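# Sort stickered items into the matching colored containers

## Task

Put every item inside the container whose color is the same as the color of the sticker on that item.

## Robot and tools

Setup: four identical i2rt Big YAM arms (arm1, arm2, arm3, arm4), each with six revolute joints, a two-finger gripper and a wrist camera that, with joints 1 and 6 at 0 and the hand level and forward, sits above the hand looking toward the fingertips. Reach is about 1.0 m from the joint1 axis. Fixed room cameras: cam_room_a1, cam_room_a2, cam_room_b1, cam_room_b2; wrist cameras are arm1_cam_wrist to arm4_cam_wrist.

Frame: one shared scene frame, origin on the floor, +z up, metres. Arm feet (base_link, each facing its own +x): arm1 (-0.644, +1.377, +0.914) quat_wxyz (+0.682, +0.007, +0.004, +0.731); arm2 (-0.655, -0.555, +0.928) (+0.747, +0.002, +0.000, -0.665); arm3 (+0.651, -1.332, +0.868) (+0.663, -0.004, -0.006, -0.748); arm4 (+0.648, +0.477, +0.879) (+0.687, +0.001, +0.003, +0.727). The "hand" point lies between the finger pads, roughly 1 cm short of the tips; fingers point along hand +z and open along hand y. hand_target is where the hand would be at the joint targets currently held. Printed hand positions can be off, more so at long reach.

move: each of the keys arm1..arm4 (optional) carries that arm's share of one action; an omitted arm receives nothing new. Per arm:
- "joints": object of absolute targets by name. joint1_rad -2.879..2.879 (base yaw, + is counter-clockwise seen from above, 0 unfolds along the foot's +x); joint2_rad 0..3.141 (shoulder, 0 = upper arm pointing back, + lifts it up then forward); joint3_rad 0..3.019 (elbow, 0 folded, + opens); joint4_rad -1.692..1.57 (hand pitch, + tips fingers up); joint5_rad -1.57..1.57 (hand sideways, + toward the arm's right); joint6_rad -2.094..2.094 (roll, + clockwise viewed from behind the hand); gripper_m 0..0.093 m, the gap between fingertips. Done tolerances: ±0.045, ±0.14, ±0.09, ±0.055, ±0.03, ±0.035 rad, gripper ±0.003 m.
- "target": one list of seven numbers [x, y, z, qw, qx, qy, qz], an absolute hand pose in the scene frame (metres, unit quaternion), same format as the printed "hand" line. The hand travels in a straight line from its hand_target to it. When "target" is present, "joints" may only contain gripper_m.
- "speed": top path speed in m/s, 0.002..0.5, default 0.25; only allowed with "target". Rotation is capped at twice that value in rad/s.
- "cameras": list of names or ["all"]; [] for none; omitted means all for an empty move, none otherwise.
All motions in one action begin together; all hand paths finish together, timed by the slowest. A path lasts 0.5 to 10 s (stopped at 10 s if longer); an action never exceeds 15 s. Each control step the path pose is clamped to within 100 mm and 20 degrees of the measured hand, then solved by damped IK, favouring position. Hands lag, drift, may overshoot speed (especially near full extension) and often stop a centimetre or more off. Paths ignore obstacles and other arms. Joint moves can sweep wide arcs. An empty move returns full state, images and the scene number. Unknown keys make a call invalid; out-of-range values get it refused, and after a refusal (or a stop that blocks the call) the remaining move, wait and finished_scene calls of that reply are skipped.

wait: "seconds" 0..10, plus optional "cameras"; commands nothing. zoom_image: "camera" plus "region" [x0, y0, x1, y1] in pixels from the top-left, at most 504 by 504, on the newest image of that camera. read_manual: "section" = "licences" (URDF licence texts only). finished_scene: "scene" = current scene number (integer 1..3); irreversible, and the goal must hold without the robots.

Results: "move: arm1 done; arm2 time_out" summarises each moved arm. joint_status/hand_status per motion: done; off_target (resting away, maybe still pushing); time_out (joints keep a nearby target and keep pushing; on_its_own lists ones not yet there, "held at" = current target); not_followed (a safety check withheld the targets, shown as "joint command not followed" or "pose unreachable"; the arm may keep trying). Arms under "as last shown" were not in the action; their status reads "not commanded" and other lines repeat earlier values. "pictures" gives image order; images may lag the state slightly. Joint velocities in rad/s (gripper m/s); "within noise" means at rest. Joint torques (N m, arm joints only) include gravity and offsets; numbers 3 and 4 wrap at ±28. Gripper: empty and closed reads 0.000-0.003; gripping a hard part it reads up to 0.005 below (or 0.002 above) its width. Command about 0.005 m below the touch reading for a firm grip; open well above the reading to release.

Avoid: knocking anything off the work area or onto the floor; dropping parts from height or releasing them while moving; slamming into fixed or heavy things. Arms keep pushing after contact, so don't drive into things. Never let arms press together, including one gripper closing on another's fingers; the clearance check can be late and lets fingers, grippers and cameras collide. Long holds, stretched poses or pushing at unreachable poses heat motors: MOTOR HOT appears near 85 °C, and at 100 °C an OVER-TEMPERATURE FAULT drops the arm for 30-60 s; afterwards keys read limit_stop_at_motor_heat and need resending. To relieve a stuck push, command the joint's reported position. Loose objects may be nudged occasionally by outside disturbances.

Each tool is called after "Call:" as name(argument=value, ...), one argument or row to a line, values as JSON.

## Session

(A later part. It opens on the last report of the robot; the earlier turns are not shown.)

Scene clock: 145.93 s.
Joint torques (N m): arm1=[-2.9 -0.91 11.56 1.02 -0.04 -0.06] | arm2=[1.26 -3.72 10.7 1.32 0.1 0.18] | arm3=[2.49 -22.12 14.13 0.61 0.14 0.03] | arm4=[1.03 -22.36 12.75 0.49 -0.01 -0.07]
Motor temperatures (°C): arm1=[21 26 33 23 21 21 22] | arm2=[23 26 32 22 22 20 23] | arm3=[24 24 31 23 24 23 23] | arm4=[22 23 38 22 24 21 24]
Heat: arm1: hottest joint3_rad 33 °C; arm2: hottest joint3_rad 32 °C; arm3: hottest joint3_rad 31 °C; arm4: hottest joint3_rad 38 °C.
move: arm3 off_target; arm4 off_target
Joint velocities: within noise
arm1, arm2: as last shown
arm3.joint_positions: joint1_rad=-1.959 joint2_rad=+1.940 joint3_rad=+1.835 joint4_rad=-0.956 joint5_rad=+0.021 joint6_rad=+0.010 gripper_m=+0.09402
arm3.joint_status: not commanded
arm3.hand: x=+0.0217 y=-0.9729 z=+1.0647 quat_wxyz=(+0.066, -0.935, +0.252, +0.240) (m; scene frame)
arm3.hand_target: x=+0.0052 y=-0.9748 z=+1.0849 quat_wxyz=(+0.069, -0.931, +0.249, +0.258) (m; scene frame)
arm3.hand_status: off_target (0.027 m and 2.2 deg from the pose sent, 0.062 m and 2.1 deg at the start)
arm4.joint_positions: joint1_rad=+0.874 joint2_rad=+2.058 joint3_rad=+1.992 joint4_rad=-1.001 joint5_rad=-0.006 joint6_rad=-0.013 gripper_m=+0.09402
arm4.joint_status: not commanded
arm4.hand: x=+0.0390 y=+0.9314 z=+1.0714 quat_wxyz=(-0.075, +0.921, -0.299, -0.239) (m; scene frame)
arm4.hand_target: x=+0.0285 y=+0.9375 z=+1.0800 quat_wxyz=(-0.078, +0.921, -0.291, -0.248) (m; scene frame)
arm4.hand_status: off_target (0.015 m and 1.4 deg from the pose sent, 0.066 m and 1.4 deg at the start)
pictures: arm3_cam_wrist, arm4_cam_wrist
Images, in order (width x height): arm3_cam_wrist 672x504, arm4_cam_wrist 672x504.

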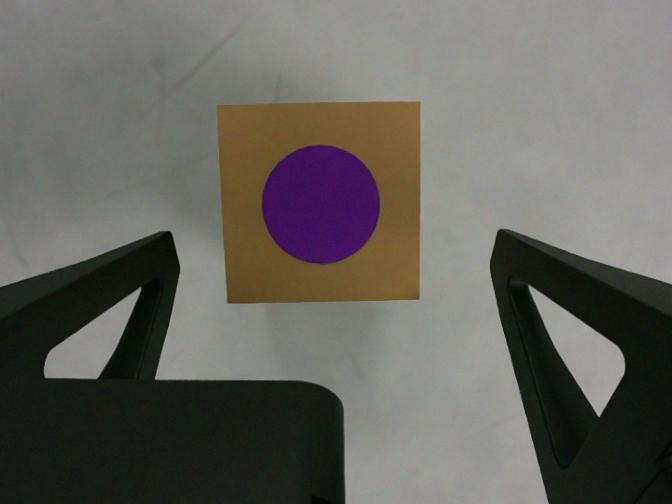

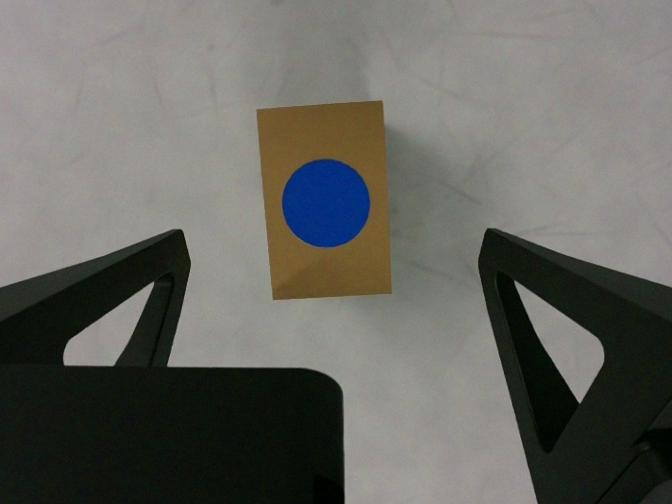

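Call:
move(
  arm3={"target":[0.009,-0.977,1.03,0.069,-0.931,0.249,0.258],"speed":0.08},
  arm4={"target":[0.033,0.934,1.0,0.078,-0.921,0.291,0.247],"speed":0.08},
  cameras=["arm3_cam_wrist","arm4_cam_wrist"],
)

Scene clock: 151.43 s.
Joint torques (N m): arm1=[-2.55 -0.32 11.59 1.03 -0.06 -0.05] | arm2=[1.32 -3.72 10.7 1.32 0.09 0.18] | arm3=[2.49 -21.71 8.76 1.69 0.13 0.01] | arm4=[0.85 -22.48 9.03 1.55 -0.05 -0.1]
Motor temperatures (°C): arm1=[21 25 33 23 21 21 22] | arm2=[23 26 32 22 22 20 23] | arm3=[24 25 32 23 24 23 23] | arm4=[22 23 39 22 24 21 24]
Heat: arm1: hottest joint3_rad 33 °C; arm2: hottest joint3_rad 32 °C; arm3: hottest joint3_rad 32 °C; arm4: hottest joint3_rad 39 °C.
move: arm3 off_target; arm4 off_target
Joint velocities: within noise
arm1, arm2: as last shown
arm3.joint_positions: joint1_rad=-1.959 joint2_rad=+1.943 joint3_rad=+1.766 joint4_rad=-0.838 joint5_rad=+0.021 joint6_rad=+0.010 gripper_m=+0.09402
arm3.joint_status: not commanded
arm3.hand: x=+0.0158 y=-0.9698 z=+1.0423 quat_wxyz=(+0.071, -0.929, +0.251, +0.261) (m; scene frame)
arm3.hand_target: x=+0.0093 y=-0.9772 z=+1.0300 quat_wxyz=(+0.069, -0.931, +0.249, +0.258) (m; scene frame)
arm3.hand_status: off_target (0.016 m and 0.5 deg from the pose sent, 0.037 m and 2.2 deg at the start)
arm4.joint_positions: joint1_rad=+0.874 joint2_rad=+2.069 joint3_rad=+1.857 joint4_rad=-0.830 joint5_rad=-0.006 joint6_rad=-0.013 gripper_m=+0.09402
arm4.joint_status: not commanded
arm4.hand: x=+0.0378 y=+0.9319 z=+1.0168 quat_wxyz=(-0.079, +0.918, -0.298, -0.250) (m; scene frame)
arm4.hand_target: x=+0.0335 y=+0.9335 z=+1.0001 quat_wxyz=(-0.078, +0.921, -0.291, -0.247) (m; scene frame)
arm4.hand_status: off_target (0.018 m and 0.9 deg from the pose sent, 0.072 m and 1.4 deg at the start)
pictures: arm3_cam_wrist, arm4_cam_wrist
Images, in order (width x height): arm3_cam_wrist 672x504, arm4_cam_wrist 672x504.

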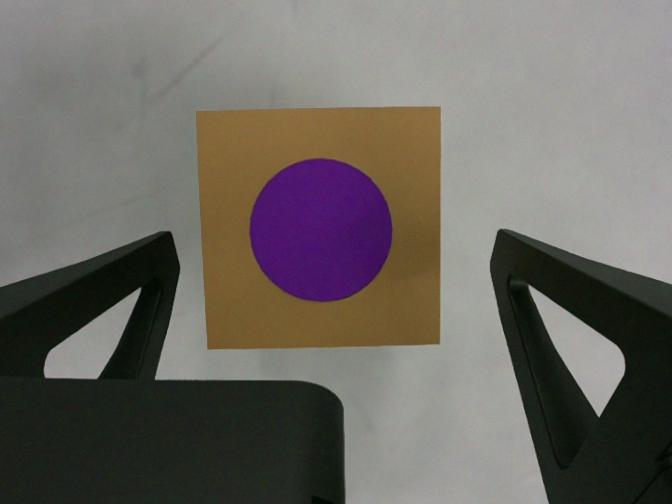

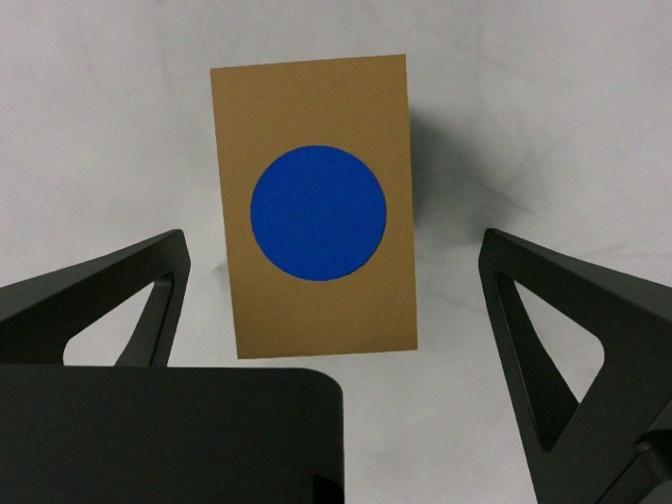

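Call:
move(
  arm3={"joints":{"gripper_m":0.035}},
  arm4={"joints":{"gripper_m":0.028}},
)

Call:
move(
  arm3={"target":[0.0,-0.972,1.12,0.069,-0.931,0.249,0.258],"speed":0.15},
  arm4={"target":[0.025,0.938,1.095,0.078,-0.921,0.291,0.247],"speed":0.15},
  cameras=["arm3_cam_wrist","arm4_cam_wrist"],
)

Scene clock: 157.17 s.
Joint torques (N m): arm1=[-2.49 0.21 11.78 1.13 -0.07 -0.03] | arm2=[1.2 -3.78 10.73 1.32 0.1 0.17] | arm3=[2.37 -21.54 8.77 1.63 0.11 0.03] | arm4=[1.44 -22.07 9.02 1.44 -0.02 -0.04]
Motor temperatures (°C): arm1=[21 25 33 23 21 21 22] | arm2=[23 26 32 22 22 20 23] | arm3=[24 25 31 23 24 23 23] | arm4=[22 24 38 22 24 21 24]
Heat: arm1: hottest joint3_rad 33 °C; arm2: hottest joint3_rad 32 °C; arm3: hottest joint3_rad 31 °C; arm4: hottest joint3_rad 38 °C.
move: arm3 off_target; arm4 off_target
Joint velocities: within noise
arm1, arm2: as last shown
arm3.joint_positions: joint1_rad=-1.959 joint2_rad=+1.943 joint3_rad=+1.766 joint4_rad=-0.838 joint5_rad=+0.022 joint6_rad=+0.010 gripper_m=+0.05271
arm3.joint_status: gripper_m off_target (ended at +0.05275, target +0.03500)
arm3.hand: x=+0.0158 y=-0.9699 z=+1.0423 quat_wxyz=(+0.072, -0.929, +0.251, +0.261) (m; scene frame)
arm3.hand_target: x=+0.0093 y=-0.9772 z=+1.0300 quat_wxyz=(+0.069, -0.931, +0.249, +0.258) (m; scene frame)
arm3.hand_status: not commanded
arm4.joint_positions: joint1_rad=+0.874 joint2_rad=+2.069 joint3_rad=+1.857 joint4_rad=-0.828 joint5_rad=-0.006 joint6_rad=-0.014 gripper_m=+0.04449
arm4.joint_status: gripper_m off_target (ended at +0.04452, target +0.02800)
arm4.hand: x=+0.0375 y=+0.9320 z=+1.0170 quat_wxyz=(-0.079, +0.918, -0.297, -0.251) (m; scene frame)
arm4.hand_target: x=+0.0335 y=+0.9335 z=+1.0001 quat_wxyz=(-0.078, +0.921, -0.291, -0.247) (m; scene frame)
arm4.hand_status: not commanded
pictures: none

Scene clock: 158.67 s.
Joint torques (N m): arm1=[-2.2 -0.5 11.64 0.92 -0.07 -0.03] | arm2=[1.2 -3.66 10.7 1.32 0.1 0.17] | arm3=[2.43 -22.53 13.72 0.77 0.1 0.01] | arm4=[0.97 -22.59 12.36 0.49 0.03 -0.05]
Motor temperatures (°C): arm1=[21 25 33 23 21 21 22] | arm2=[23 26 32 22 22 20 23] | arm3=[24 25 32 23 24 23 23] | arm4=[22 24 38 22 24 21 25]
Heat: arm1: hottest joint3_rad 33 °C; arm2: hottest joint3_rad 32 °C; arm3: hottest joint3_rad 32 °C; arm4: hottest joint3_rad 38 °C.
move: arm3 off_target; arm4 off_target
Joint velocities: within noise
arm1, arm2: as last shown
arm3.joint_positions: joint1_rad=-1.959 joint2_rad=+1.953 joint3_rad=+1.952 joint4_rad=-1.057 joint5_rad=+0.022 joint6_rad=+0.011 gripper_m=+0.05290
arm3.joint_status: not commanded
arm3.hand: x=+0.0155 y=-0.9690 z=+1.1017 quat_wxyz=(+0.066, -0.935, +0.253, +0.241) (m; scene frame)
arm3.hand_target: x=+0.0010 y=-0.9726 z=+1.1200 quat_wxyz=(+0.069, -0.931, +0.249, +0.259) (m; scene frame)
arm3.hand_status: off_target (0.024 m and 2.1 deg from the pose sent, 0.079 m and 0.6 deg at the start)
arm4.joint_positions: joint1_rad=+0.874 joint2_rad=+2.069 joint3_rad=+2.052 joint4_rad=-1.048 joint5_rad=-0.006 joint6_rad=-0.014 gripper_m=+0.04449
arm4.joint_status: not commanded
arm4.hand: x=+0.0353 y=+0.9341 z=+1.0874 quat_wxyz=(-0.075, +0.921, -0.298, -0.240) (m; scene frame)
arm4.hand_target: x=+0.0254 y=+0.9375 z=+1.0949 quat_wxyz=(-0.078, +0.921, -0.291, -0.248) (m; scene frame)
arm4.hand_status: off_target (0.013 m and 1.2 deg from the pose sent, 0.079 m and 0.9 deg at the start)
pictures: arm3_cam_wrist, arm4_cam_wrist
Images, in order (width x height): arm3_cam_wrist 672x504, arm4_cam_wrist 672x504.

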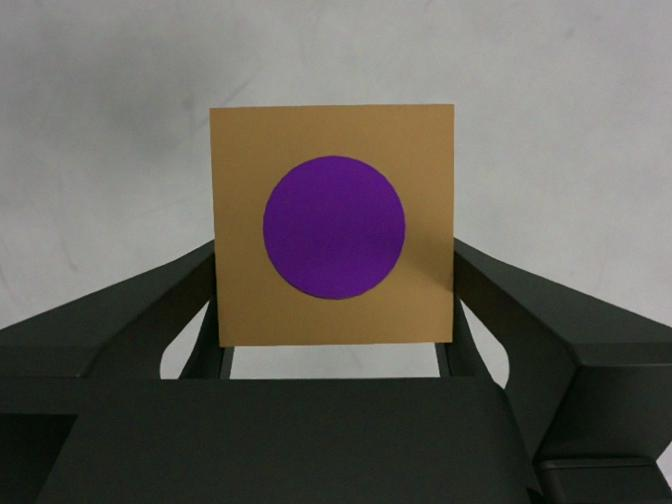

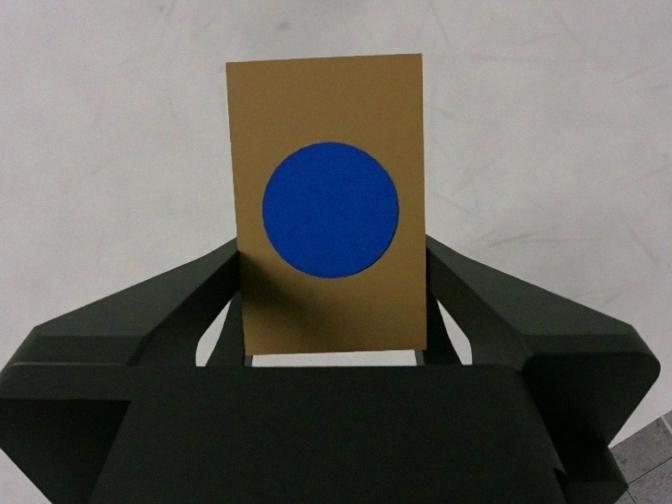

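Call:
move(
  arm3={"target":[0.20,-1.075,1.11,0.069,-0.931,0.249,0.258],"speed":0.17},
  arm4={"target":[0.21,0.79,1.095,0.078,-0.921,0.291,0.247],"speed":0.17},
)

Call:
move(
  arm3={"joints":{"joint2_rad":0.87,"joint3_rad":0.9,"joint4_rad":-1.08}},
  arm4={"joints":{"joint2_rad":0.87,"joint3_rad":0.9,"joint4_rad":-1.08}},
)

Call:
move(
  arm3={"joints":{"joint1_rad":1.815}},
  arm4={"joints":{"joint1_rad":-1.90}},
  cameras=["arm3_cam_wrist","arm4_cam_wrist"],
)

Call:
move(
  arm3={"target":[1.143,-1.27,0.9,0.258,-0.061,0.964,0.016],"speed":0.2},
  arm4={"target":[1.10,0.352,0.9,0.257,0.130,0.957,-0.035],"speed":0.2},
  cameras=["arm3_cam_wrist","arm4_cam_wrist"],
)

Scene clock: 174.53 s.
Joint torques (N m): arm1=[-2.43 -0.85 11.64 1.09 -0.04 -0.04] | arm2=[1.26 -3.78 10.76 1.31 0.09 0.17] | arm3=[1.79 -13.92 9.13 1.66 -0.07 -0.07] | arm4=[1.38 -14.86 9.21 1.39 0.2 0.09]
Motor temperatures (°C): arm1=[21 25 33 23 21 21 22] | arm2=[23 26 32 22 22 20 23] | arm3=[24 26 33 23 24 23 24] | arm4=[22 25 37 22 24 21 25]
Heat: arm1: hottest joint3_rad 33 °C; arm2: hottest joint3_rad 32 °C; arm3: hottest joint3_rad 33 °C; arm4: hottest joint3_rad 37 °C.
move: arm3 done; arm4 off_target
Joint velocities: within noise
arm1, arm2: as last shown
arm3.joint_positions: joint1_rad=-1.959 joint2_rad=+1.368 joint3_rad=+1.215 joint4_rad=-0.889 joint5_rad=+0.022 joint6_rad=+0.011 gripper_m=+0.05291
arm3.joint_status: not commanded
arm3.hand: x=+0.2033 y=-1.0738 z=+1.1062 quat_wxyz=(+0.068, -0.933, +0.253, +0.248) (m; scene frame)
arm3.hand_target: x=+0.2000 y=-1.0750 z=+1.1101 quat_wxyz=(+0.069, -0.931, +0.249, +0.258) (m; scene frame)
arm3.hand_status: done (0.005 m and 1.2 deg from the pose sent, 0.213 m and 2.1 deg at the start)
arm4.joint_positions: joint1_rad=+0.891 joint2_rad=+1.454 joint3_rad=+1.216 joint4_rad=-0.842 joint5_rad=-0.001 joint6_rad=-0.014 gripper_m=+0.04449
arm4.joint_status: not commanded
arm4.hand: x=+0.2162 y=+0.7896 z=+1.0860 quat_wxyz=(-0.073, +0.925, -0.291, -0.233) (m; scene frame)
arm4.hand_target: x=+0.2102 y=+0.7899 z=+1.0949 quat_wxyz=(-0.078, +0.921, -0.291, -0.247) (m; scene frame)
arm4.hand_status: off_target (0.011 m and 1.8 deg from the pose sent, 0.227 m and 1.2 deg at the start)
pictures: none

Scene clock: 175.87 s.
Joint torques (N m): arm1=[-2.73 -1.14 11.58 0.81 -0.11 -0.02] | arm2=[1.32 -3.66 10.71 1.31 0.11 0.17] | arm3=[1.73 -4.07 9.13 0.98 -0.07 -0.06] | arm4=[1.26 -3.43 9.48 0.73 0.22 0.14]
Motor temperatures (°C): arm1=[21 25 33 23 21 21 22] | arm2=[23 26 32 22 22 20 23] | arm3=[24 26 33 23 24 23 24] | arm4=[22 25 37 22 24 21 25]
Heat: arm1: hottest joint3_rad 33 °C; arm2: hottest joint3_rad 32 °C; arm3: hottest joint3_rad 33 °C; arm4: hottest joint3_rad 37 °C.
move: arm3 done; arm4 done
Joint velocities: within noise
arm1.joint_positions: joint1_rad=-2.251 joint2_rad=+0.795 joint3_rad=+0.799 joint4_rad=-1.021 joint5_rad=-0.009 joint6_rad=+0.003 gripper_m=+0.08996
arm1.joint_status: not commanded
arm1.hand: x=-0.3794 y=+1.1954 z=+1.1485 quat_wxyz=(-0.255, -0.289, -0.919, +0.079) (m; scene frame)
arm1.hand_target: x=-0.3821 y=+1.1935 z=+1.1465 quat_wxyz=(-0.248, -0.291, -0.921, +0.079) (m; scene frame)
arm1.hand_status: not commanded
arm2.joint_positions: joint1_rad=+0.921 joint2_rad=+0.794 joint3_rad=+0.810 joint4_rad=-1.016 joint5_rad=+0.003 joint6_rad=-0.010 gripper_m=+0.08993
arm2.joint_status: not commanded
arm2.hand: x=-0.3800 y=-0.7198 z=+1.1737 quat_wxyz=(-0.271, -0.249, -0.927, +0.075) (m; scene frame)
arm2.hand_target: x=-0.3827 y=-0.7163 z=+1.1650 quat_wxyz=(-0.258, -0.252, -0.930, +0.070) (m; scene frame)
arm2.hand_status: not commanded
arm3.joint_positions: joint1_rad=-1.959 joint2_rad=+0.865 joint3_rad=+0.903 joint4_rad=-1.080 joint5_rad=+0.022 joint6_rad=+0.011 gripper_m=+0.05291
arm3.joint_status: all done
arm3.hand: x=+0.3604 y=-1.1612 z=+1.1284 quat_wxyz=(+0.068, -0.933, +0.253, +0.249) (m; scene frame)
arm3.hand_target: x=+0.3595 y=-1.1629 z=+1.1250 quat_wxyz=(+0.066, -0.934, +0.250, +0.245) (m; scene frame)
arm3.hand_status: not commanded
arm4.joint_positions: joint1_rad=+0.891 joint2_rad=+0.860 joint3_rad=+0.894 joint4_rad=-1.075 joint5_rad=-0.001 joint6_rad=-0.014 gripper_m=+0.04449
arm4.joint_status: all done
arm4.hand: x=+0.3787 y=+0.6731 z=+1.1405 quat_wxyz=(-0.079, +0.920, -0.290, -0.251) (m; scene frame)
arm4.hand_target: x=+0.3764 y=+0.6725 z=+1.1400 quat_wxyz=(-0.078, +0.921, -0.291, -0.247) (m; scene frame)
arm4.hand_status: not commanded
pictures: none

Scene clock: 178.47 s.
Joint torques (N m): arm1=[-2.37 -0.97 11.54 0.81 -0.06 -0.07] | arm2=[1.2 -3.72 10.71 1.31 0.1 0.18] | arm3=[1.79 -5.19 9.17 1.01 0.14 -0.07] | arm4=[1.03 -4.01 9.52 0.73 0.01 0.12]
Motor temperatures (°C): arm1=[21 25 33 23 21 21 22] | arm2=[23 26 32 22 22 20 23] | arm3=[24 26 33 23 24 23 24] | arm4=[22 25 37 22 24 21 25]
Heat: arm1: hottest joint3_rad 33 °C; arm2: hottest joint3_rad 32 °C; arm3: hottest joint3_rad 33 °C; arm4: hottest joint3_rad 37 °C.
move: arm3 done; arm4 done
Joint velocities: within noise
arm1, arm2: as last shown
arm3.joint_positions: joint1_rad=+1.806 joint2_rad=+0.877 joint3_rad=+0.903 joint4_rad=-1.080 joint5_rad=+0.017 joint6_rad=+0.011 gripper_m=+0.05291
arm3.joint_status: all done
arm3.hand: x=+0.9851 y=-1.2929 z=+1.1271 quat_wxyz=(-0.256, +0.050, -0.965, -0.001) (m; scene frame)
arm3.hand_target: x=+0.9833 y=-1.2906 z=+1.1276 quat_wxyz=(-0.258, +0.054, -0.965, -0.001) (m; scene frame)
arm3.hand_status: not commanded
arm4.joint_positions: joint1_rad=-1.900 joint2_rad=+0.867 joint3_rad=+0.894 joint4_rad=-1.075 joint5_rad=+0.004 joint6_rad=-0.014 gripper_m=+0.04470
arm4.joint_status: all done
arm4.hand: x=+0.9706 y=+0.3871 z=+1.1364 quat_wxyz=(-0.253, -0.124, -0.958, +0.041) (m; scene frame)
arm4.hand_target: x=+0.9713 y=+0.3872 z=+1.1382 quat_wxyz=(-0.253, -0.128, -0.958, +0.039) (m; scene frame)
arm4.hand_status: not commanded
pictures: arm3_cam_wrist, arm4_cam_wrist
Images, in order (width x height): arm3_cam_wrist 672x504, arm4_cam_wrist 672x504.

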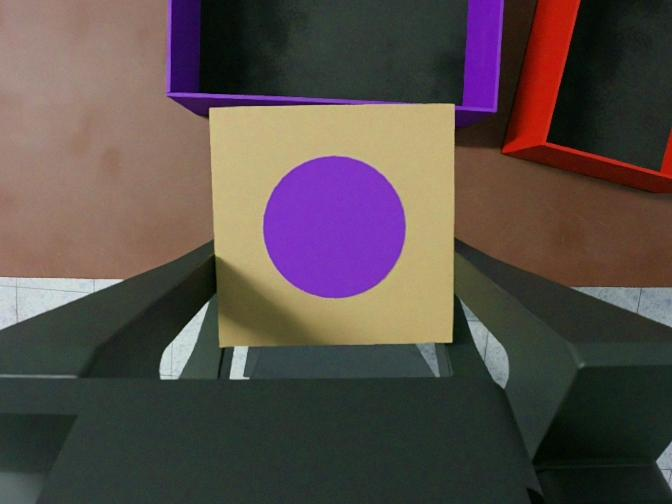

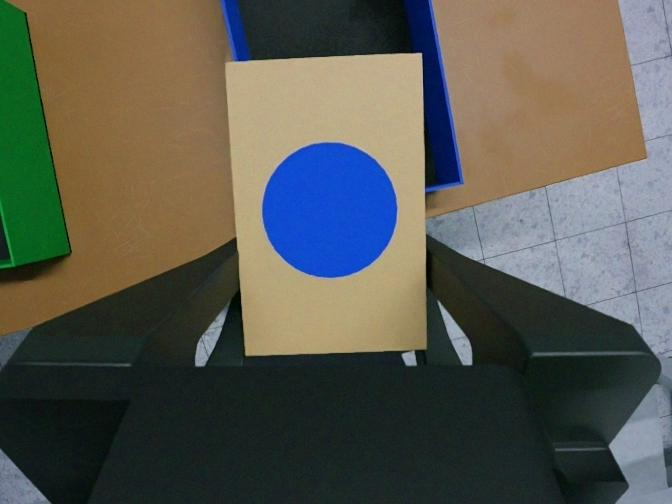

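Scene clock: 180.53 s.
Joint torques (N m): arm1=[-2.37 -0.91 11.74 0.95 -0.1 -0.06] | arm2=[1.2 -3.72 10.73 1.29 0.1 0.17] | arm3=[1.38 -13.92 10.06 1.66 -0.07 -0.12] | arm4=[0.97 -11.81 7.75 1.48 -0.06 0.15]
Motor temperatures (°C): arm1=[21 25 33 23 21 21 22] | arm2=[23 26 32 22 22 20 23] | arm3=[24 26 33 23 24 23 24] | arm4=[22 25 37 22 24 21 25]
Heat: arm1: hottest joint3_rad 33 °C; arm2: hottest joint3_rad 32 °C; arm3: hottest joint3_rad 33 °C; arm4: hottest joint3_rad 37 °C.
move: arm3 off_target; arm4 off_target
Joint velocities: within noise
arm1, arm2: as last shown
arm3.joint_positions: joint1_rad=+1.806 joint2_rad=+1.585 joint3_rad=+0.783 joint4_rad=-0.313 joint5_rad=-0.012 joint6_rad=+0.008 gripper_m=+0.05291
arm3.joint_status: not commanded
arm3.hand: x=+1.1177 y=-1.2761 z=+0.8785 quat_wxyz=(-0.226, +0.055, -0.973, -0.013) (m; scene frame)
arm3.hand_target: x=+1.1417 y=-1.2701 z=+0.9009 quat_wxyz=(-0.258, +0.061, -0.964, -0.016) (m; scene frame)
arm3.hand_status: off_target (0.034 m and 3.9 deg from the pose sent, 0.277 m and 2.1 deg at the start)
arm4.joint_positions: joint1_rad=-1.900 joint2_rad=+1.539 joint3_rad=+0.717 joint4_rad=-0.260 joint5_rad=-0.001 joint6_rad=-0.012 gripper_m=+0.04470
arm4.joint_status: not commanded
arm4.hand: x=+1.0852 y=+0.3548 z=+0.8899 quat_wxyz=(-0.238, -0.126, -0.963, +0.036) (m; scene frame)
arm4.hand_target: x=+1.0996 y=+0.3522 z=+0.9003 quat_wxyz=(-0.257, -0.130, -0.957, +0.035) (m; scene frame)
arm4.hand_status: off_target (0.018 m and 2.4 deg from the pose sent, 0.272 m and 1.0 deg at the start)
pictures: arm3_cam_wrist, arm4_cam_wrist
Images, in order (width x height): arm3_cam_wrist 672x504, arm4_cam_wrist 672x504.

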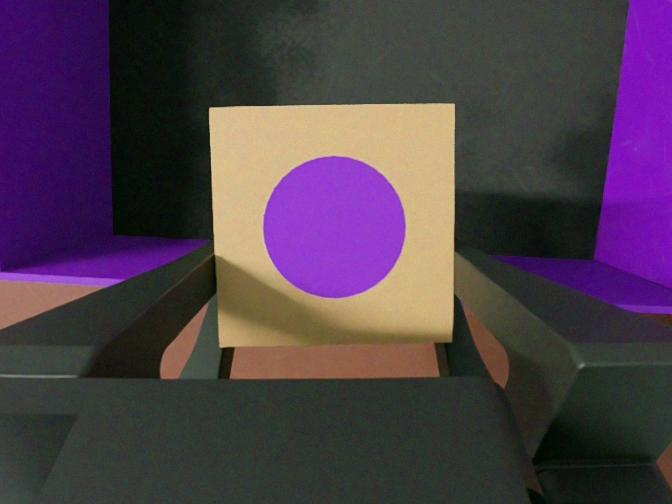

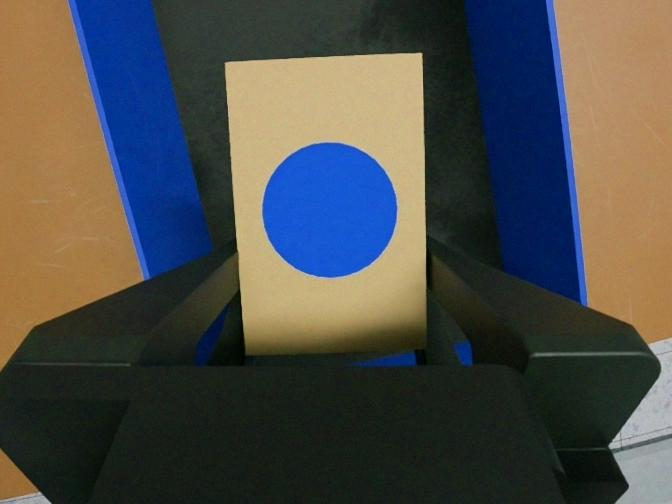

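Call:
move(
  arm3={"target":[1.20,-1.265,0.88,0.258,-0.061,0.964,0.016],"speed":0.15},
  arm4={"target":[1.13,0.344,0.88,0.257,0.130,0.957,-0.035],"speed":0.15},
  cameras=["arm3_cam_wrist","arm4_cam_wrist"],
)

Call:
move(
  arm3={"target":[1.195,-1.265,0.80,0.258,-0.061,0.964,0.016],"speed":0.12},
  arm4={"target":[1.13,0.344,0.785,0.257,0.130,0.957,-0.035],"speed":0.12},
  cameras=["arm3_cam_wrist","arm4_cam_wrist"],
)

Scene clock: 187.20 s.
Joint torques (N m): arm1=[-3.02 -0.56 11.51 0.87 -0.07 -0.09] | arm2=[1.26 -3.72 10.73 1.32 0.1 0.17] | arm3=[1.03 -15.62 10.02 1.48 -0.07 -0.12] | arm4=[0.97 -11.99 8.95 1.4 -0.04 0.18]
Motor temperatures (°C): arm1=[21 25 33 23 21 21 22] | arm2=[23 25 32 22 22 20 23] | arm3=[24 26 32 23 24 23 24] | arm4=[22 24 36 22 24 21 26]
Heat: arm1: hottest joint3_rad 33 °C; arm2: hottest joint3_rad 32 °C; arm3: hottest joint3_rad 32 °C; arm4: hottest joint3_rad 36 °C.
move: arm3 off_target; arm4 off_target
Joint velocities: within noise
arm1, arm2: as last shown
arm3.joint_positions: joint1_rad=+1.806 joint2_rad=+1.737 joint3_rad=+0.934 joint4_rad=-0.296 joint5_rad=-0.014 joint6_rad=+0.006 gripper_m=+0.05291
arm3.joint_status: not commanded
arm3.hand: x=+1.1766 y=-1.2693 z=+0.8642 quat_wxyz=(-0.233, +0.056, -0.971, -0.014) (m; scene frame)
arm3.hand_target: x=+1.1988 y=-1.2651 z=+0.8807 quat_wxyz=(-0.258, +0.061, -0.964, -0.016) (m; scene frame)
arm3.hand_status: off_target (0.029 m and 3.0 deg from the pose sent, 0.083 m and 3.9 deg at the start)
arm4.joint_positions: joint1_rad=-1.900 joint2_rad=+1.638 joint3_rad=+0.768 joint4_rad=-0.218 joint5_rad=-0.001 joint6_rad=-0.012 gripper_m=+0.04470
arm4.joint_status: not commanded
arm4.hand: x=+1.1068 y=+0.3488 z=+0.8698 quat_wxyz=(-0.235, -0.126, -0.963, +0.035) (m; scene frame)
arm4.hand_target: x=+1.1290 y=+0.3444 z=+0.8807 quat_wxyz=(-0.257, -0.130, -0.957, +0.035) (m; scene frame)
arm4.hand_status: off_target (0.026 m and 2.7 deg from the pose sent, 0.047 m and 2.4 deg at the start)
pictures: arm3_cam_wrist, arm4_cam_wrist
Images, in order (width x height): arm3_cam_wrist 672x504, arm4_cam_wrist 672x504.

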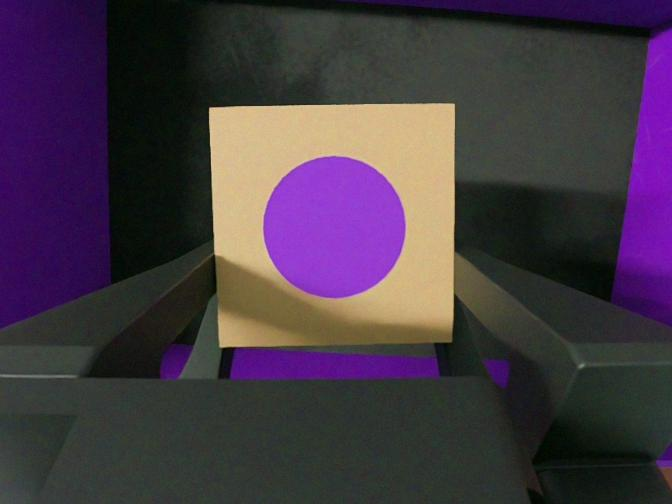

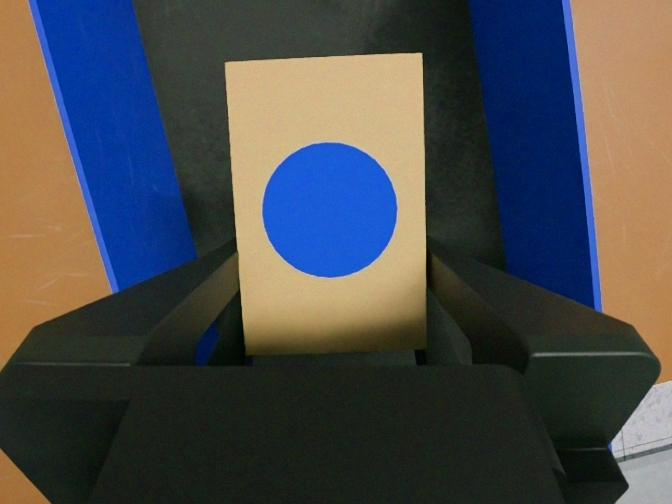

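Scene clock: 188.67 s.
Joint torques (N m): arm1=[-3.14 -0.56 11.55 0.85 -0.05 -0.07] | arm2=[1.32 -3.66 10.74 1.32 0.1 0.17] | arm3=[1.55 -16.79 5.18 1.76 -0.01 -0.1] | arm4=[0.79 -14.04 5.27 1.5 -0.01 0.18]
Motor temperatures (°C): arm1=[21 25 33 23 21 21 22] | arm2=[23 25 32 22 22 20 23] | arm3=[24 26 32 23 24 23 24] | arm4=[22 24 36 22 24 21 26]
Heat: arm1: hottest joint3_rad 33 °C; arm2: hottest joint3_rad 32 °C; arm3: hottest joint3_rad 32 °C; arm4: hottest joint3_rad 36 °C.
move: arm3 done; arm4 done
Joint velocities: within noise
arm1, arm2: as last shown
arm3.joint_positions: joint1_rad=+1.806 joint2_rad=+1.906 joint3_rad=+0.934 joint4_rad=-0.083 joint5_rad=-0.014 joint6_rad=+0.006 gripper_m=+0.05291
arm3.joint_status: not commanded
arm3.hand: x=+1.1954 y=-1.2680 z=+0.8019 quat_wxyz=(-0.254, +0.056, -0.965, -0.015) (m; scene frame)
arm3.hand_target: x=+1.1950 y=-1.2650 z=+0.8000 quat_wxyz=(-0.258, +0.061, -0.964, -0.016) (m; scene frame)
arm3.hand_status: done (0.004 m and 0.7 deg from the pose sent, 0.067 m and 3.0 deg at the start)
arm4.joint_positions: joint1_rad=-1.900 joint2_rad=+1.894 joint3_rad=+0.768 joint4_rad=+0.061 joint5_rad=-0.001 joint6_rad=-0.011 gripper_m=+0.04470
arm4.joint_status: not commanded
arm4.hand: x=+1.1204 y=+0.3445 z=+0.7837 quat_wxyz=(-0.246, -0.126, -0.960, +0.037) (m; scene frame)
arm4.hand_target: x=+1.1298 y=+0.3441 z=+0.7851 quat_wxyz=(-0.257, -0.130, -0.957, +0.035) (m; scene frame)
arm4.hand_status: done (0.010 m and 1.4 deg from the pose sent, 0.088 m and 2.7 deg at the start)
pictures: arm3_cam_wrist, arm4_cam_wrist
Images, in order (width x height): arm3_cam_wrist 672x504, arm4_cam_wrist 672x504.

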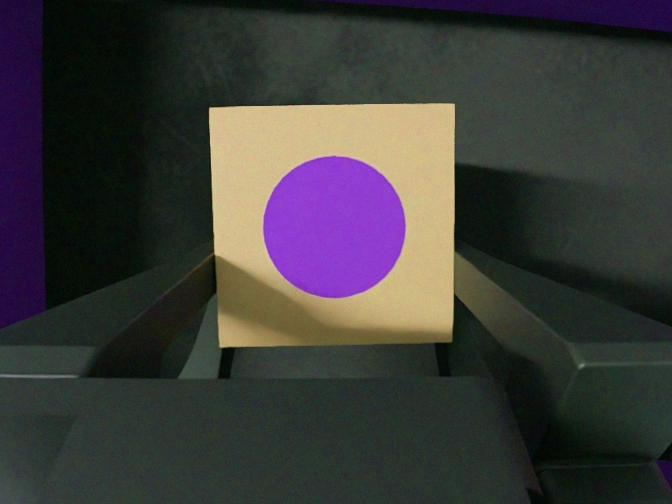

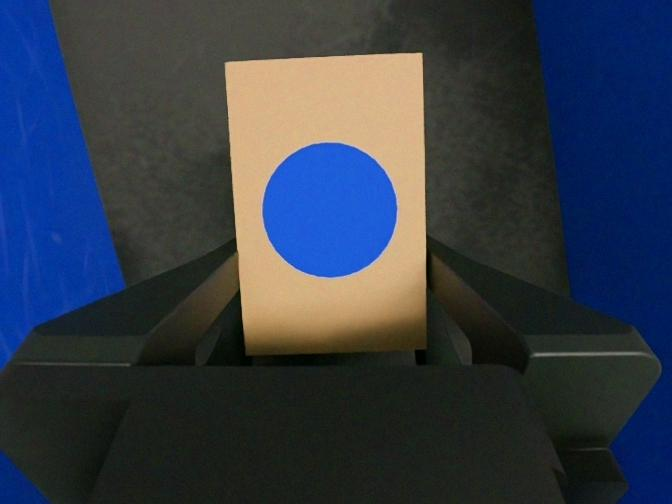

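Lower to contact; expect arm3 ≈.78, arm4 ≈.755.

Call:
move(
  arm3={"target":[1.20,-1.265,0.755,0.258,-0.061,0.964,0.016],"speed":0.07},
  arm4={"target":[1.13,0.344,0.735,0.257,0.130,0.957,-0.035],"speed":0.07},
)

Call:
move(
  arm3={"target":[1.20,-1.265,0.735,0.258,-0.061,0.964,0.016],"speed":0.05},
  arm4={"target":[1.13,0.344,0.715,0.257,0.130,0.957,-0.035],"speed":0.05},
  cameras=["arm3_cam_wrist","arm4_cam_wrist"],
)

Scene clock: 194.50 s.
Joint torques (N m): arm1=[-3.02 -0.97 11.63 0.83 -0.04 -0.08] | arm2=[1.2 -3.6 10.7 1.32 0.1 0.18] | arm3=[1.32 -15.15 5.89 1.42 -0.01 -0.09] | arm4=[1.14 -13.22 4.88 1.32 0.04 0.11]
Motor temperatures (°C): arm1=[21 24 33 23 21 21 22] | arm2=[23 25 32 22 22 20 23] | arm3=[24 26 31 23 24 23 24] | arm4=[22 24 35 22 24 21 26]
Heat: arm1: hottest joint3_rad 33 °C; arm2: hottest joint3_rad 32 °C; arm3: hottest joint3_rad 31 °C; arm4: hottest joint3_rad 35 °C.
move: arm3 done; arm4 off_target
Joint velocities: within noise
arm1, arm2: as last shown
arm3.joint_positions: joint1_rad=+1.806 joint2_rad=+2.002 joint3_rad=+0.934 joint4_rad=+0.028 joint5_rad=-0.014 joint6_rad=+0.005 gripper_m=+0.05291
arm3.joint_status: not commanded
arm3.hand: x=+1.1986 y=-1.2681 z=+0.7648 quat_wxyz=(-0.261, +0.056, -0.963, -0.016) (m; scene frame)
arm3.hand_target: x=+1.1996 y=-1.2651 z=+0.7552 quat_wxyz=(-0.258, +0.061, -0.964, -0.016) (m; scene frame)
arm3.hand_status: done (0.010 m and 0.7 deg from the pose sent, 0.047 m and 0.7 deg at the start)
arm4.joint_positions: joint1_rad=-1.900 joint2_rad=+2.021 joint3_rad=+0.774 joint4_rad=+0.199 joint5_rad=-0.002 joint6_rad=-0.008 gripper_m=+0.04470
arm4.joint_status: not commanded
arm4.hand: x=+1.1222 y=+0.3440 z=+0.7422 quat_wxyz=(-0.254, -0.127, -0.958, +0.037) (m; scene frame)
arm4.hand_target: x=+1.1297 y=+0.3442 z=+0.7353 quat_wxyz=(-0.257, -0.130, -0.957, +0.035) (m; scene frame)
arm4.hand_status: off_target (0.011 m and 0.6 deg from the pose sent, 0.050 m and 1.4 deg at the start)
pictures: none

Scene clock: 195.47 s.
Joint torques (N m): arm1=[-2.84 -0.62 11.56 0.87 -0.05 -0.09] | arm2=[1.2 -3.72 10.71 1.32 0.1 0.17] | arm3=[1.49 -12.4 5.93 1.06 0 -0.09] | arm4=[0.85 -11.05 4.08 1.02 0.05 0.11]
Motor temperatures (°C): arm1=[21 24 33 23 21 21 22] | arm2=[23 25 32 22 22 20 23] | arm3=[24 26 31 23 24 23 24] | arm4=[22 24 35 22 24 21 26]
Heat: arm1: hottest joint3_rad 33 °C; arm2: hottest joint3_rad 32 °C; arm3: hottest joint3_rad 31 °C; arm4: hottest joint3_rad 35 °C.
move: arm3 off_target; arm4 off_target
Joint velocities: within noise
arm1, arm2: as last shown
arm3.joint_positions: joint1_rad=+1.806 joint2_rad=+2.017 joint3_rad=+0.934 joint4_rad=+0.082 joint5_rad=-0.014 joint6_rad=+0.005 gripper_m=+0.05292
arm3.joint_status: not commanded
arm3.hand: x=+1.2065 y=-1.2672 z=+0.7637 quat_wxyz=(-0.280, +0.056, -0.958, -0.017) (m; scene frame)
arm3.hand_target: x=+1.1984 y=-1.2653 z=+0.7363 quat_wxyz=(-0.258, +0.061, -0.964, -0.016) (m; scene frame)
arm3.hand_status: off_target (0.030 m and 2.7 deg from the pose sent, 0.030 m and 0.7 deg at the start)
arm4.joint_positions: joint1_rad=-1.900 joint2_rad=+2.046 joint3_rad=+0.792 joint4_rad=+0.257 joint5_rad=-0.002 joint6_rad=-0.007 gripper_m=+0.04470
arm4.joint_status: not commanded
arm4.hand: x=+1.1377 y=+0.3397 z=+0.7423 quat_wxyz=(-0.279, -0.126, -0.951, +0.040) (m; scene frame)
arm4.hand_target: x=+1.1286 y=+0.3444 z=+0.7165 quat_wxyz=(-0.257, -0.130, -0.957, +0.035) (m; scene frame)
arm4.hand_status: off_target (0.029 m and 2.7 deg from the pose sent, 0.028 m and 0.6 deg at the start)
pictures: arm3_cam_wrist, arm4_cam_wrist
Images, in order (width x height): arm3_cam_wrist 672x504, arm4_cam_wrist 672x504.

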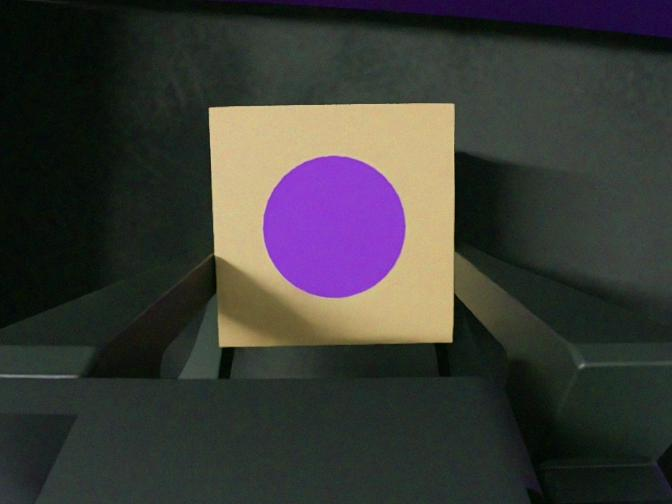

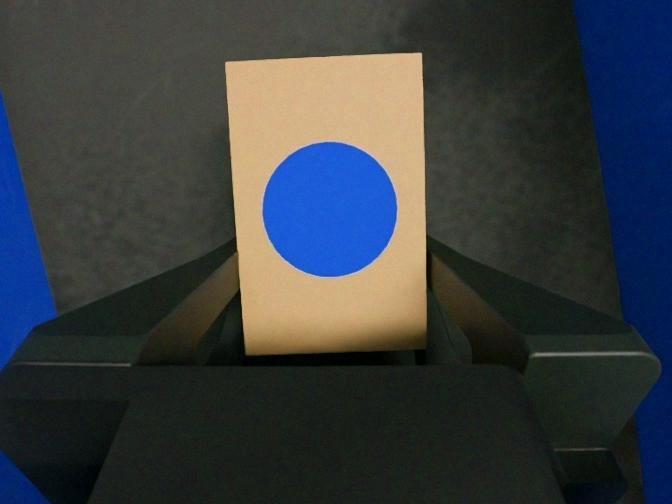

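Contact on both; ease and release.

Call:
move(
  arm3={"target":[1.203,-1.266,0.757,0.258,-0.061,0.964,0.016],"speed":0.06},
  arm4={"target":[1.135,0.342,0.737,0.257,0.130,0.957,-0.035],"speed":0.06},
)

Call:
move(
  arm3={"joints":{"gripper_m":0.085}},
  arm4={"joints":{"gripper_m":0.075}},
)

Call:
move(
  arm3={"target":[1.14,-1.27,0.95,0.258,-0.061,0.964,0.016],"speed":0.2},
  arm4={"target":[1.08,0.357,0.95,0.257,0.130,0.957,-0.035],"speed":0.2},
  cameras=["arm3_cam_wrist","arm4_cam_wrist"],
)

Call:
finished_scene(
  scene=2,
)

Scene clock: 202.57 s.
Joint torques (N m): arm1=[-2.61 -1.03 11.6 0.96 -0.06 -0.08] | arm2=[1.32 -3.66 10.71 1.31 0.1 0.18] | arm3=[1.14 -16.62 5.78 0.03 -0.07 -0.11] | arm4=[0.79 -15.91 3.85 0.03 0.03 0.15]
Motor temperatures (°C): arm1=[21 24 33 23 21 21 22] | arm2=[23 25 32 22 22 20 23] | arm3=[24 25 30 23 24 23 24] | arm4=[22 24 34 22 24 21 26]
Heat: arm1: hottest joint3_rad 33 °C; arm2: hottest joint3_rad 32 °C; arm3: hottest joint3_rad 30 °C; arm4: hottest joint3_rad 34 °C.
move: arm3 done; arm4 done
Joint velocities: within noise
arm1, arm2: as last shown
arm3.joint_positions: joint1_rad=+1.806 joint2_rad=+2.015 joint3_rad=+0.944 joint4_rad=+0.050 joint5_rad=-0.014 joint6_rad=+0.004 gripper_m=+0.05292
arm3.joint_status: not commanded
arm3.hand: x=+1.2060 y=-1.2673 z=+0.7640 quat_wxyz=(-0.271, +0.057, -0.961, -0.016) (m; scene frame)
arm3.hand_target: x=+1.2029 y=-1.2660 z=+0.7572 quat_wxyz=(-0.258, +0.061, -0.964, -0.016) (m; scene frame)
arm3.hand_status: done (0.008 m and 1.6 deg from the pose sent, 0.008 m and 2.7 deg at the start)
arm4.joint_positions: joint1_rad=-1.900 joint2_rad=+2.043 joint3_rad=+0.805 joint4_rad=+0.221 joint5_rad=-0.002 joint6_rad=-0.007 gripper_m=+0.04470
arm4.joint_status: not commanded
arm4.hand: x=+1.1381 y=+0.3395 z=+0.7422 quat_wxyz=(-0.269, -0.126, -0.954, +0.039) (m; scene frame)
arm4.hand_target: x=+1.1350 y=+0.3420 z=+0.7371 quat_wxyz=(-0.257, -0.130, -0.957, +0.035) (m; scene frame)
arm4.hand_status: done (0.006 m and 1.5 deg from the pose sent, 0.006 m and 2.7 deg at the start)
pictures: none

Scene clock: 203.10 s.
Joint torques (N m): arm1=[-3.37 -0.09 11.67 0.69 -0.07 -0.04] | arm2=[1.26 -3.66 10.71 1.29 0.1 0.18] | arm3=[1.14 -16.73 5.7 0.66 -0.07 -0.1] | arm4=[1.03 -15.33 3.86 0.5 0.05 0.09]
Motor temperatures (°C): arm1=[21 24 33 23 21 21 22] | arm2=[23 25 32 22 22 20 23] | arm3=[24 25 30 23 24 23 24] | arm4=[22 24 34 22 24 21 26]
Heat: arm1: hottest joint3_rad 33 °C; arm2: hottest joint3_rad 32 °C; arm3: hottest joint3_rad 30 °C; arm4: hottest joint3_rad 34 °C.
move: arm3 done; arm4 done
Joint velocities: within noise
arm1.joint_positions: joint1_rad=-2.251 joint2_rad=+0.795 joint3_rad=+0.799 joint4_rad=-1.021 joint5_rad=-0.009 joint6_rad=+0.003 gripper_m=+0.08996
arm1.joint_status: not commanded
arm1.hand: x=-0.3794 y=+1.1954 z=+1.1485 quat_wxyz=(-0.255, -0.289, -0.919, +0.079) (m; scene frame)
arm1.hand_target: x=-0.3821 y=+1.1935 z=+1.1465 quat_wxyz=(-0.248, -0.291, -0.921, +0.079) (m; scene frame)
arm1.hand_status: not commanded
arm2.joint_positions: joint1_rad=+0.921 joint2_rad=+0.794 joint3_rad=+0.810 joint4_rad=-1.016 joint5_rad=+0.003 joint6_rad=-0.010 gripper_m=+0.08993
arm2.joint_status: not commanded
arm2.hand: x=-0.3800 y=-0.7198 z=+1.1737 quat_wxyz=(-0.271, -0.249, -0.927, +0.075) (m; scene frame)
arm2.hand_target: x=-0.3827 y=-0.7163 z=+1.1650 quat_wxyz=(-0.258, -0.252, -0.930, +0.070) (m; scene frame)
arm2.hand_status: not commanded
arm3.joint_positions: joint1_rad=+1.806 joint2_rad=+2.017 joint3_rad=+0.944 joint4_rad=+0.034 joint5_rad=-0.014 joint6_rad=+0.004 gripper_m=+0.08496
arm3.joint_status: all done
arm3.hand: x=+1.2020 y=-1.2677 z=+0.7607 quat_wxyz=(-0.262, +0.057, -0.963, -0.016) (m; scene frame)
arm3.hand_target: x=+1.2029 y=-1.2660 z=+0.7570 quat_wxyz=(-0.258, +0.061, -0.964, -0.016) (m; scene frame)
arm3.hand_status: not commanded
arm4.joint_positions: joint1_rad=-1.900 joint2_rad=+2.043 joint3_rad=+0.805 joint4_rad=+0.208 joint5_rad=-0.002 joint6_rad=-0.007 gripper_m=+0.07491
arm4.joint_status: all done
arm4.hand: x=+1.1355 y=+0.3403 z=+0.7405 quat_wxyz=(-0.263, -0.127, -0.956, +0.038) (m; scene frame)
arm4.hand_target: x=+1.1350 y=+0.3420 z=+0.7371 quat_wxyz=(-0.257, -0.130, -0.957, +0.035) (m; scene frame)
arm4.hand_status: not commanded
pictures: none

Scene clock: 204.87 s.
Joint torques (N m): arm1=[-2.49 -0.56 11.6 0.81 -0.07 -0.06] | arm2=[1.26 -3.72 10.71 1.32 0.09 0.18] | arm3=[1.49 -12.4 8.16 0.73 -0.02 -0.07] | arm4=[0.85 -10.05 8.55 0.51 -0.01 0.12]
Motor temperatures (°C): arm1=[21 24 33 23 21 21 22] | arm2=[23 25 32 22 22 20 23] | arm3=[24 25 30 23 24 23 24] | arm4=[22 24 34 22 24 21 26]
Heat: arm1: hottest joint3_rad 33 °C; arm2: hottest joint3_rad 32 °C; arm3: hottest joint3_rad 30 °C; arm4: hottest joint3_rad 34 °C.
move: arm3 done; arm4 done
Joint velocities: within noise
arm1, arm2: as last shown
arm3.joint_positions: joint1_rad=+1.806 joint2_rad=+1.473 joint3_rad=+0.871 joint4_rad=-0.438 joint5_rad=-0.014 joint6_rad=+0.004 gripper_m=+0.08496
arm3.joint_status: not commanded
arm3.hand: x=+1.1403 y=-1.2722 z=+0.9510 quat_wxyz=(-0.261, +0.057, -0.963, -0.016) (m; scene frame)
arm3.hand_target: x=+1.1400 y=-1.2700 z=+0.9500 quat_wxyz=(-0.258, +0.061, -0.964, -0.016) (m; scene frame)
arm3.hand_status: done (0.002 m and 0.6 deg from the pose sent, 0.199 m and 0.7 deg at the start)
arm4.joint_positions: joint1_rad=-1.900 joint2_rad=+1.378 joint3_rad=+0.719 joint4_rad=-0.390 joint5_rad=-0.002 joint6_rad=-0.007 gripper_m=+0.07491
arm4.joint_status: not commanded
arm4.hand: x=+1.0733 y=+0.3586 z=+0.9438 quat_wxyz=(-0.253, -0.127, -0.958, +0.037) (m; scene frame)
arm4.hand_target: x=+1.0798 y=+0.3570 z=+0.9501 quat_wxyz=(-0.257, -0.130, -0.957, +0.035) (m; scene frame)
arm4.hand_status: done (0.009 m and 0.6 deg from the pose sent, 0.217 m and 0.9 deg at the start)
pictures: arm3_cam_wrist, arm4_cam_wrist
Images, in order (width x height): arm3_cam_wrist 672x504, arm4_cam_wrist 672x504.

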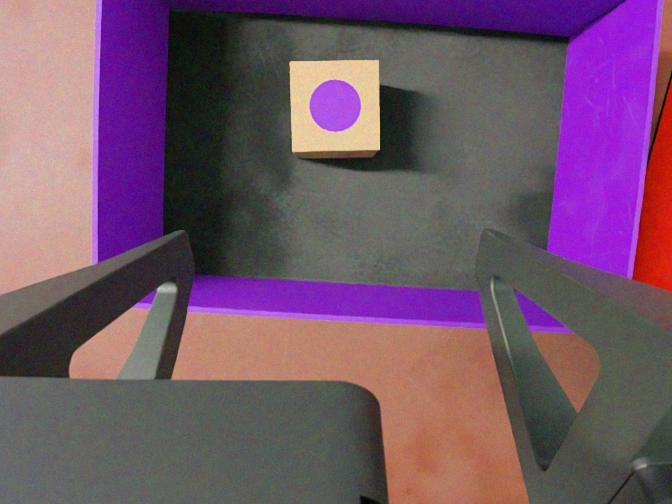

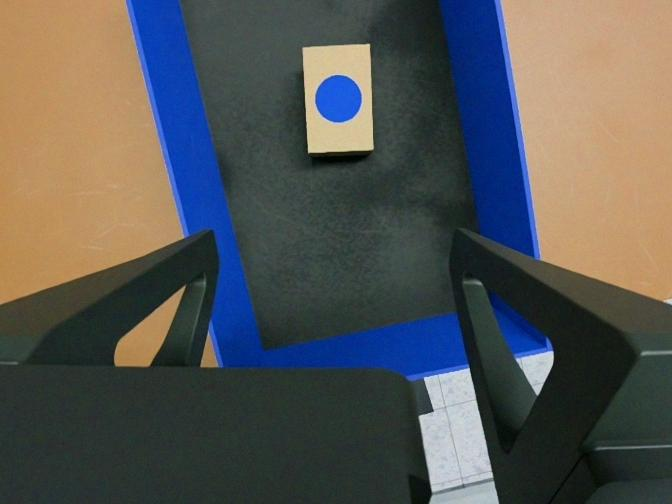

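The scene is finished: the task was done.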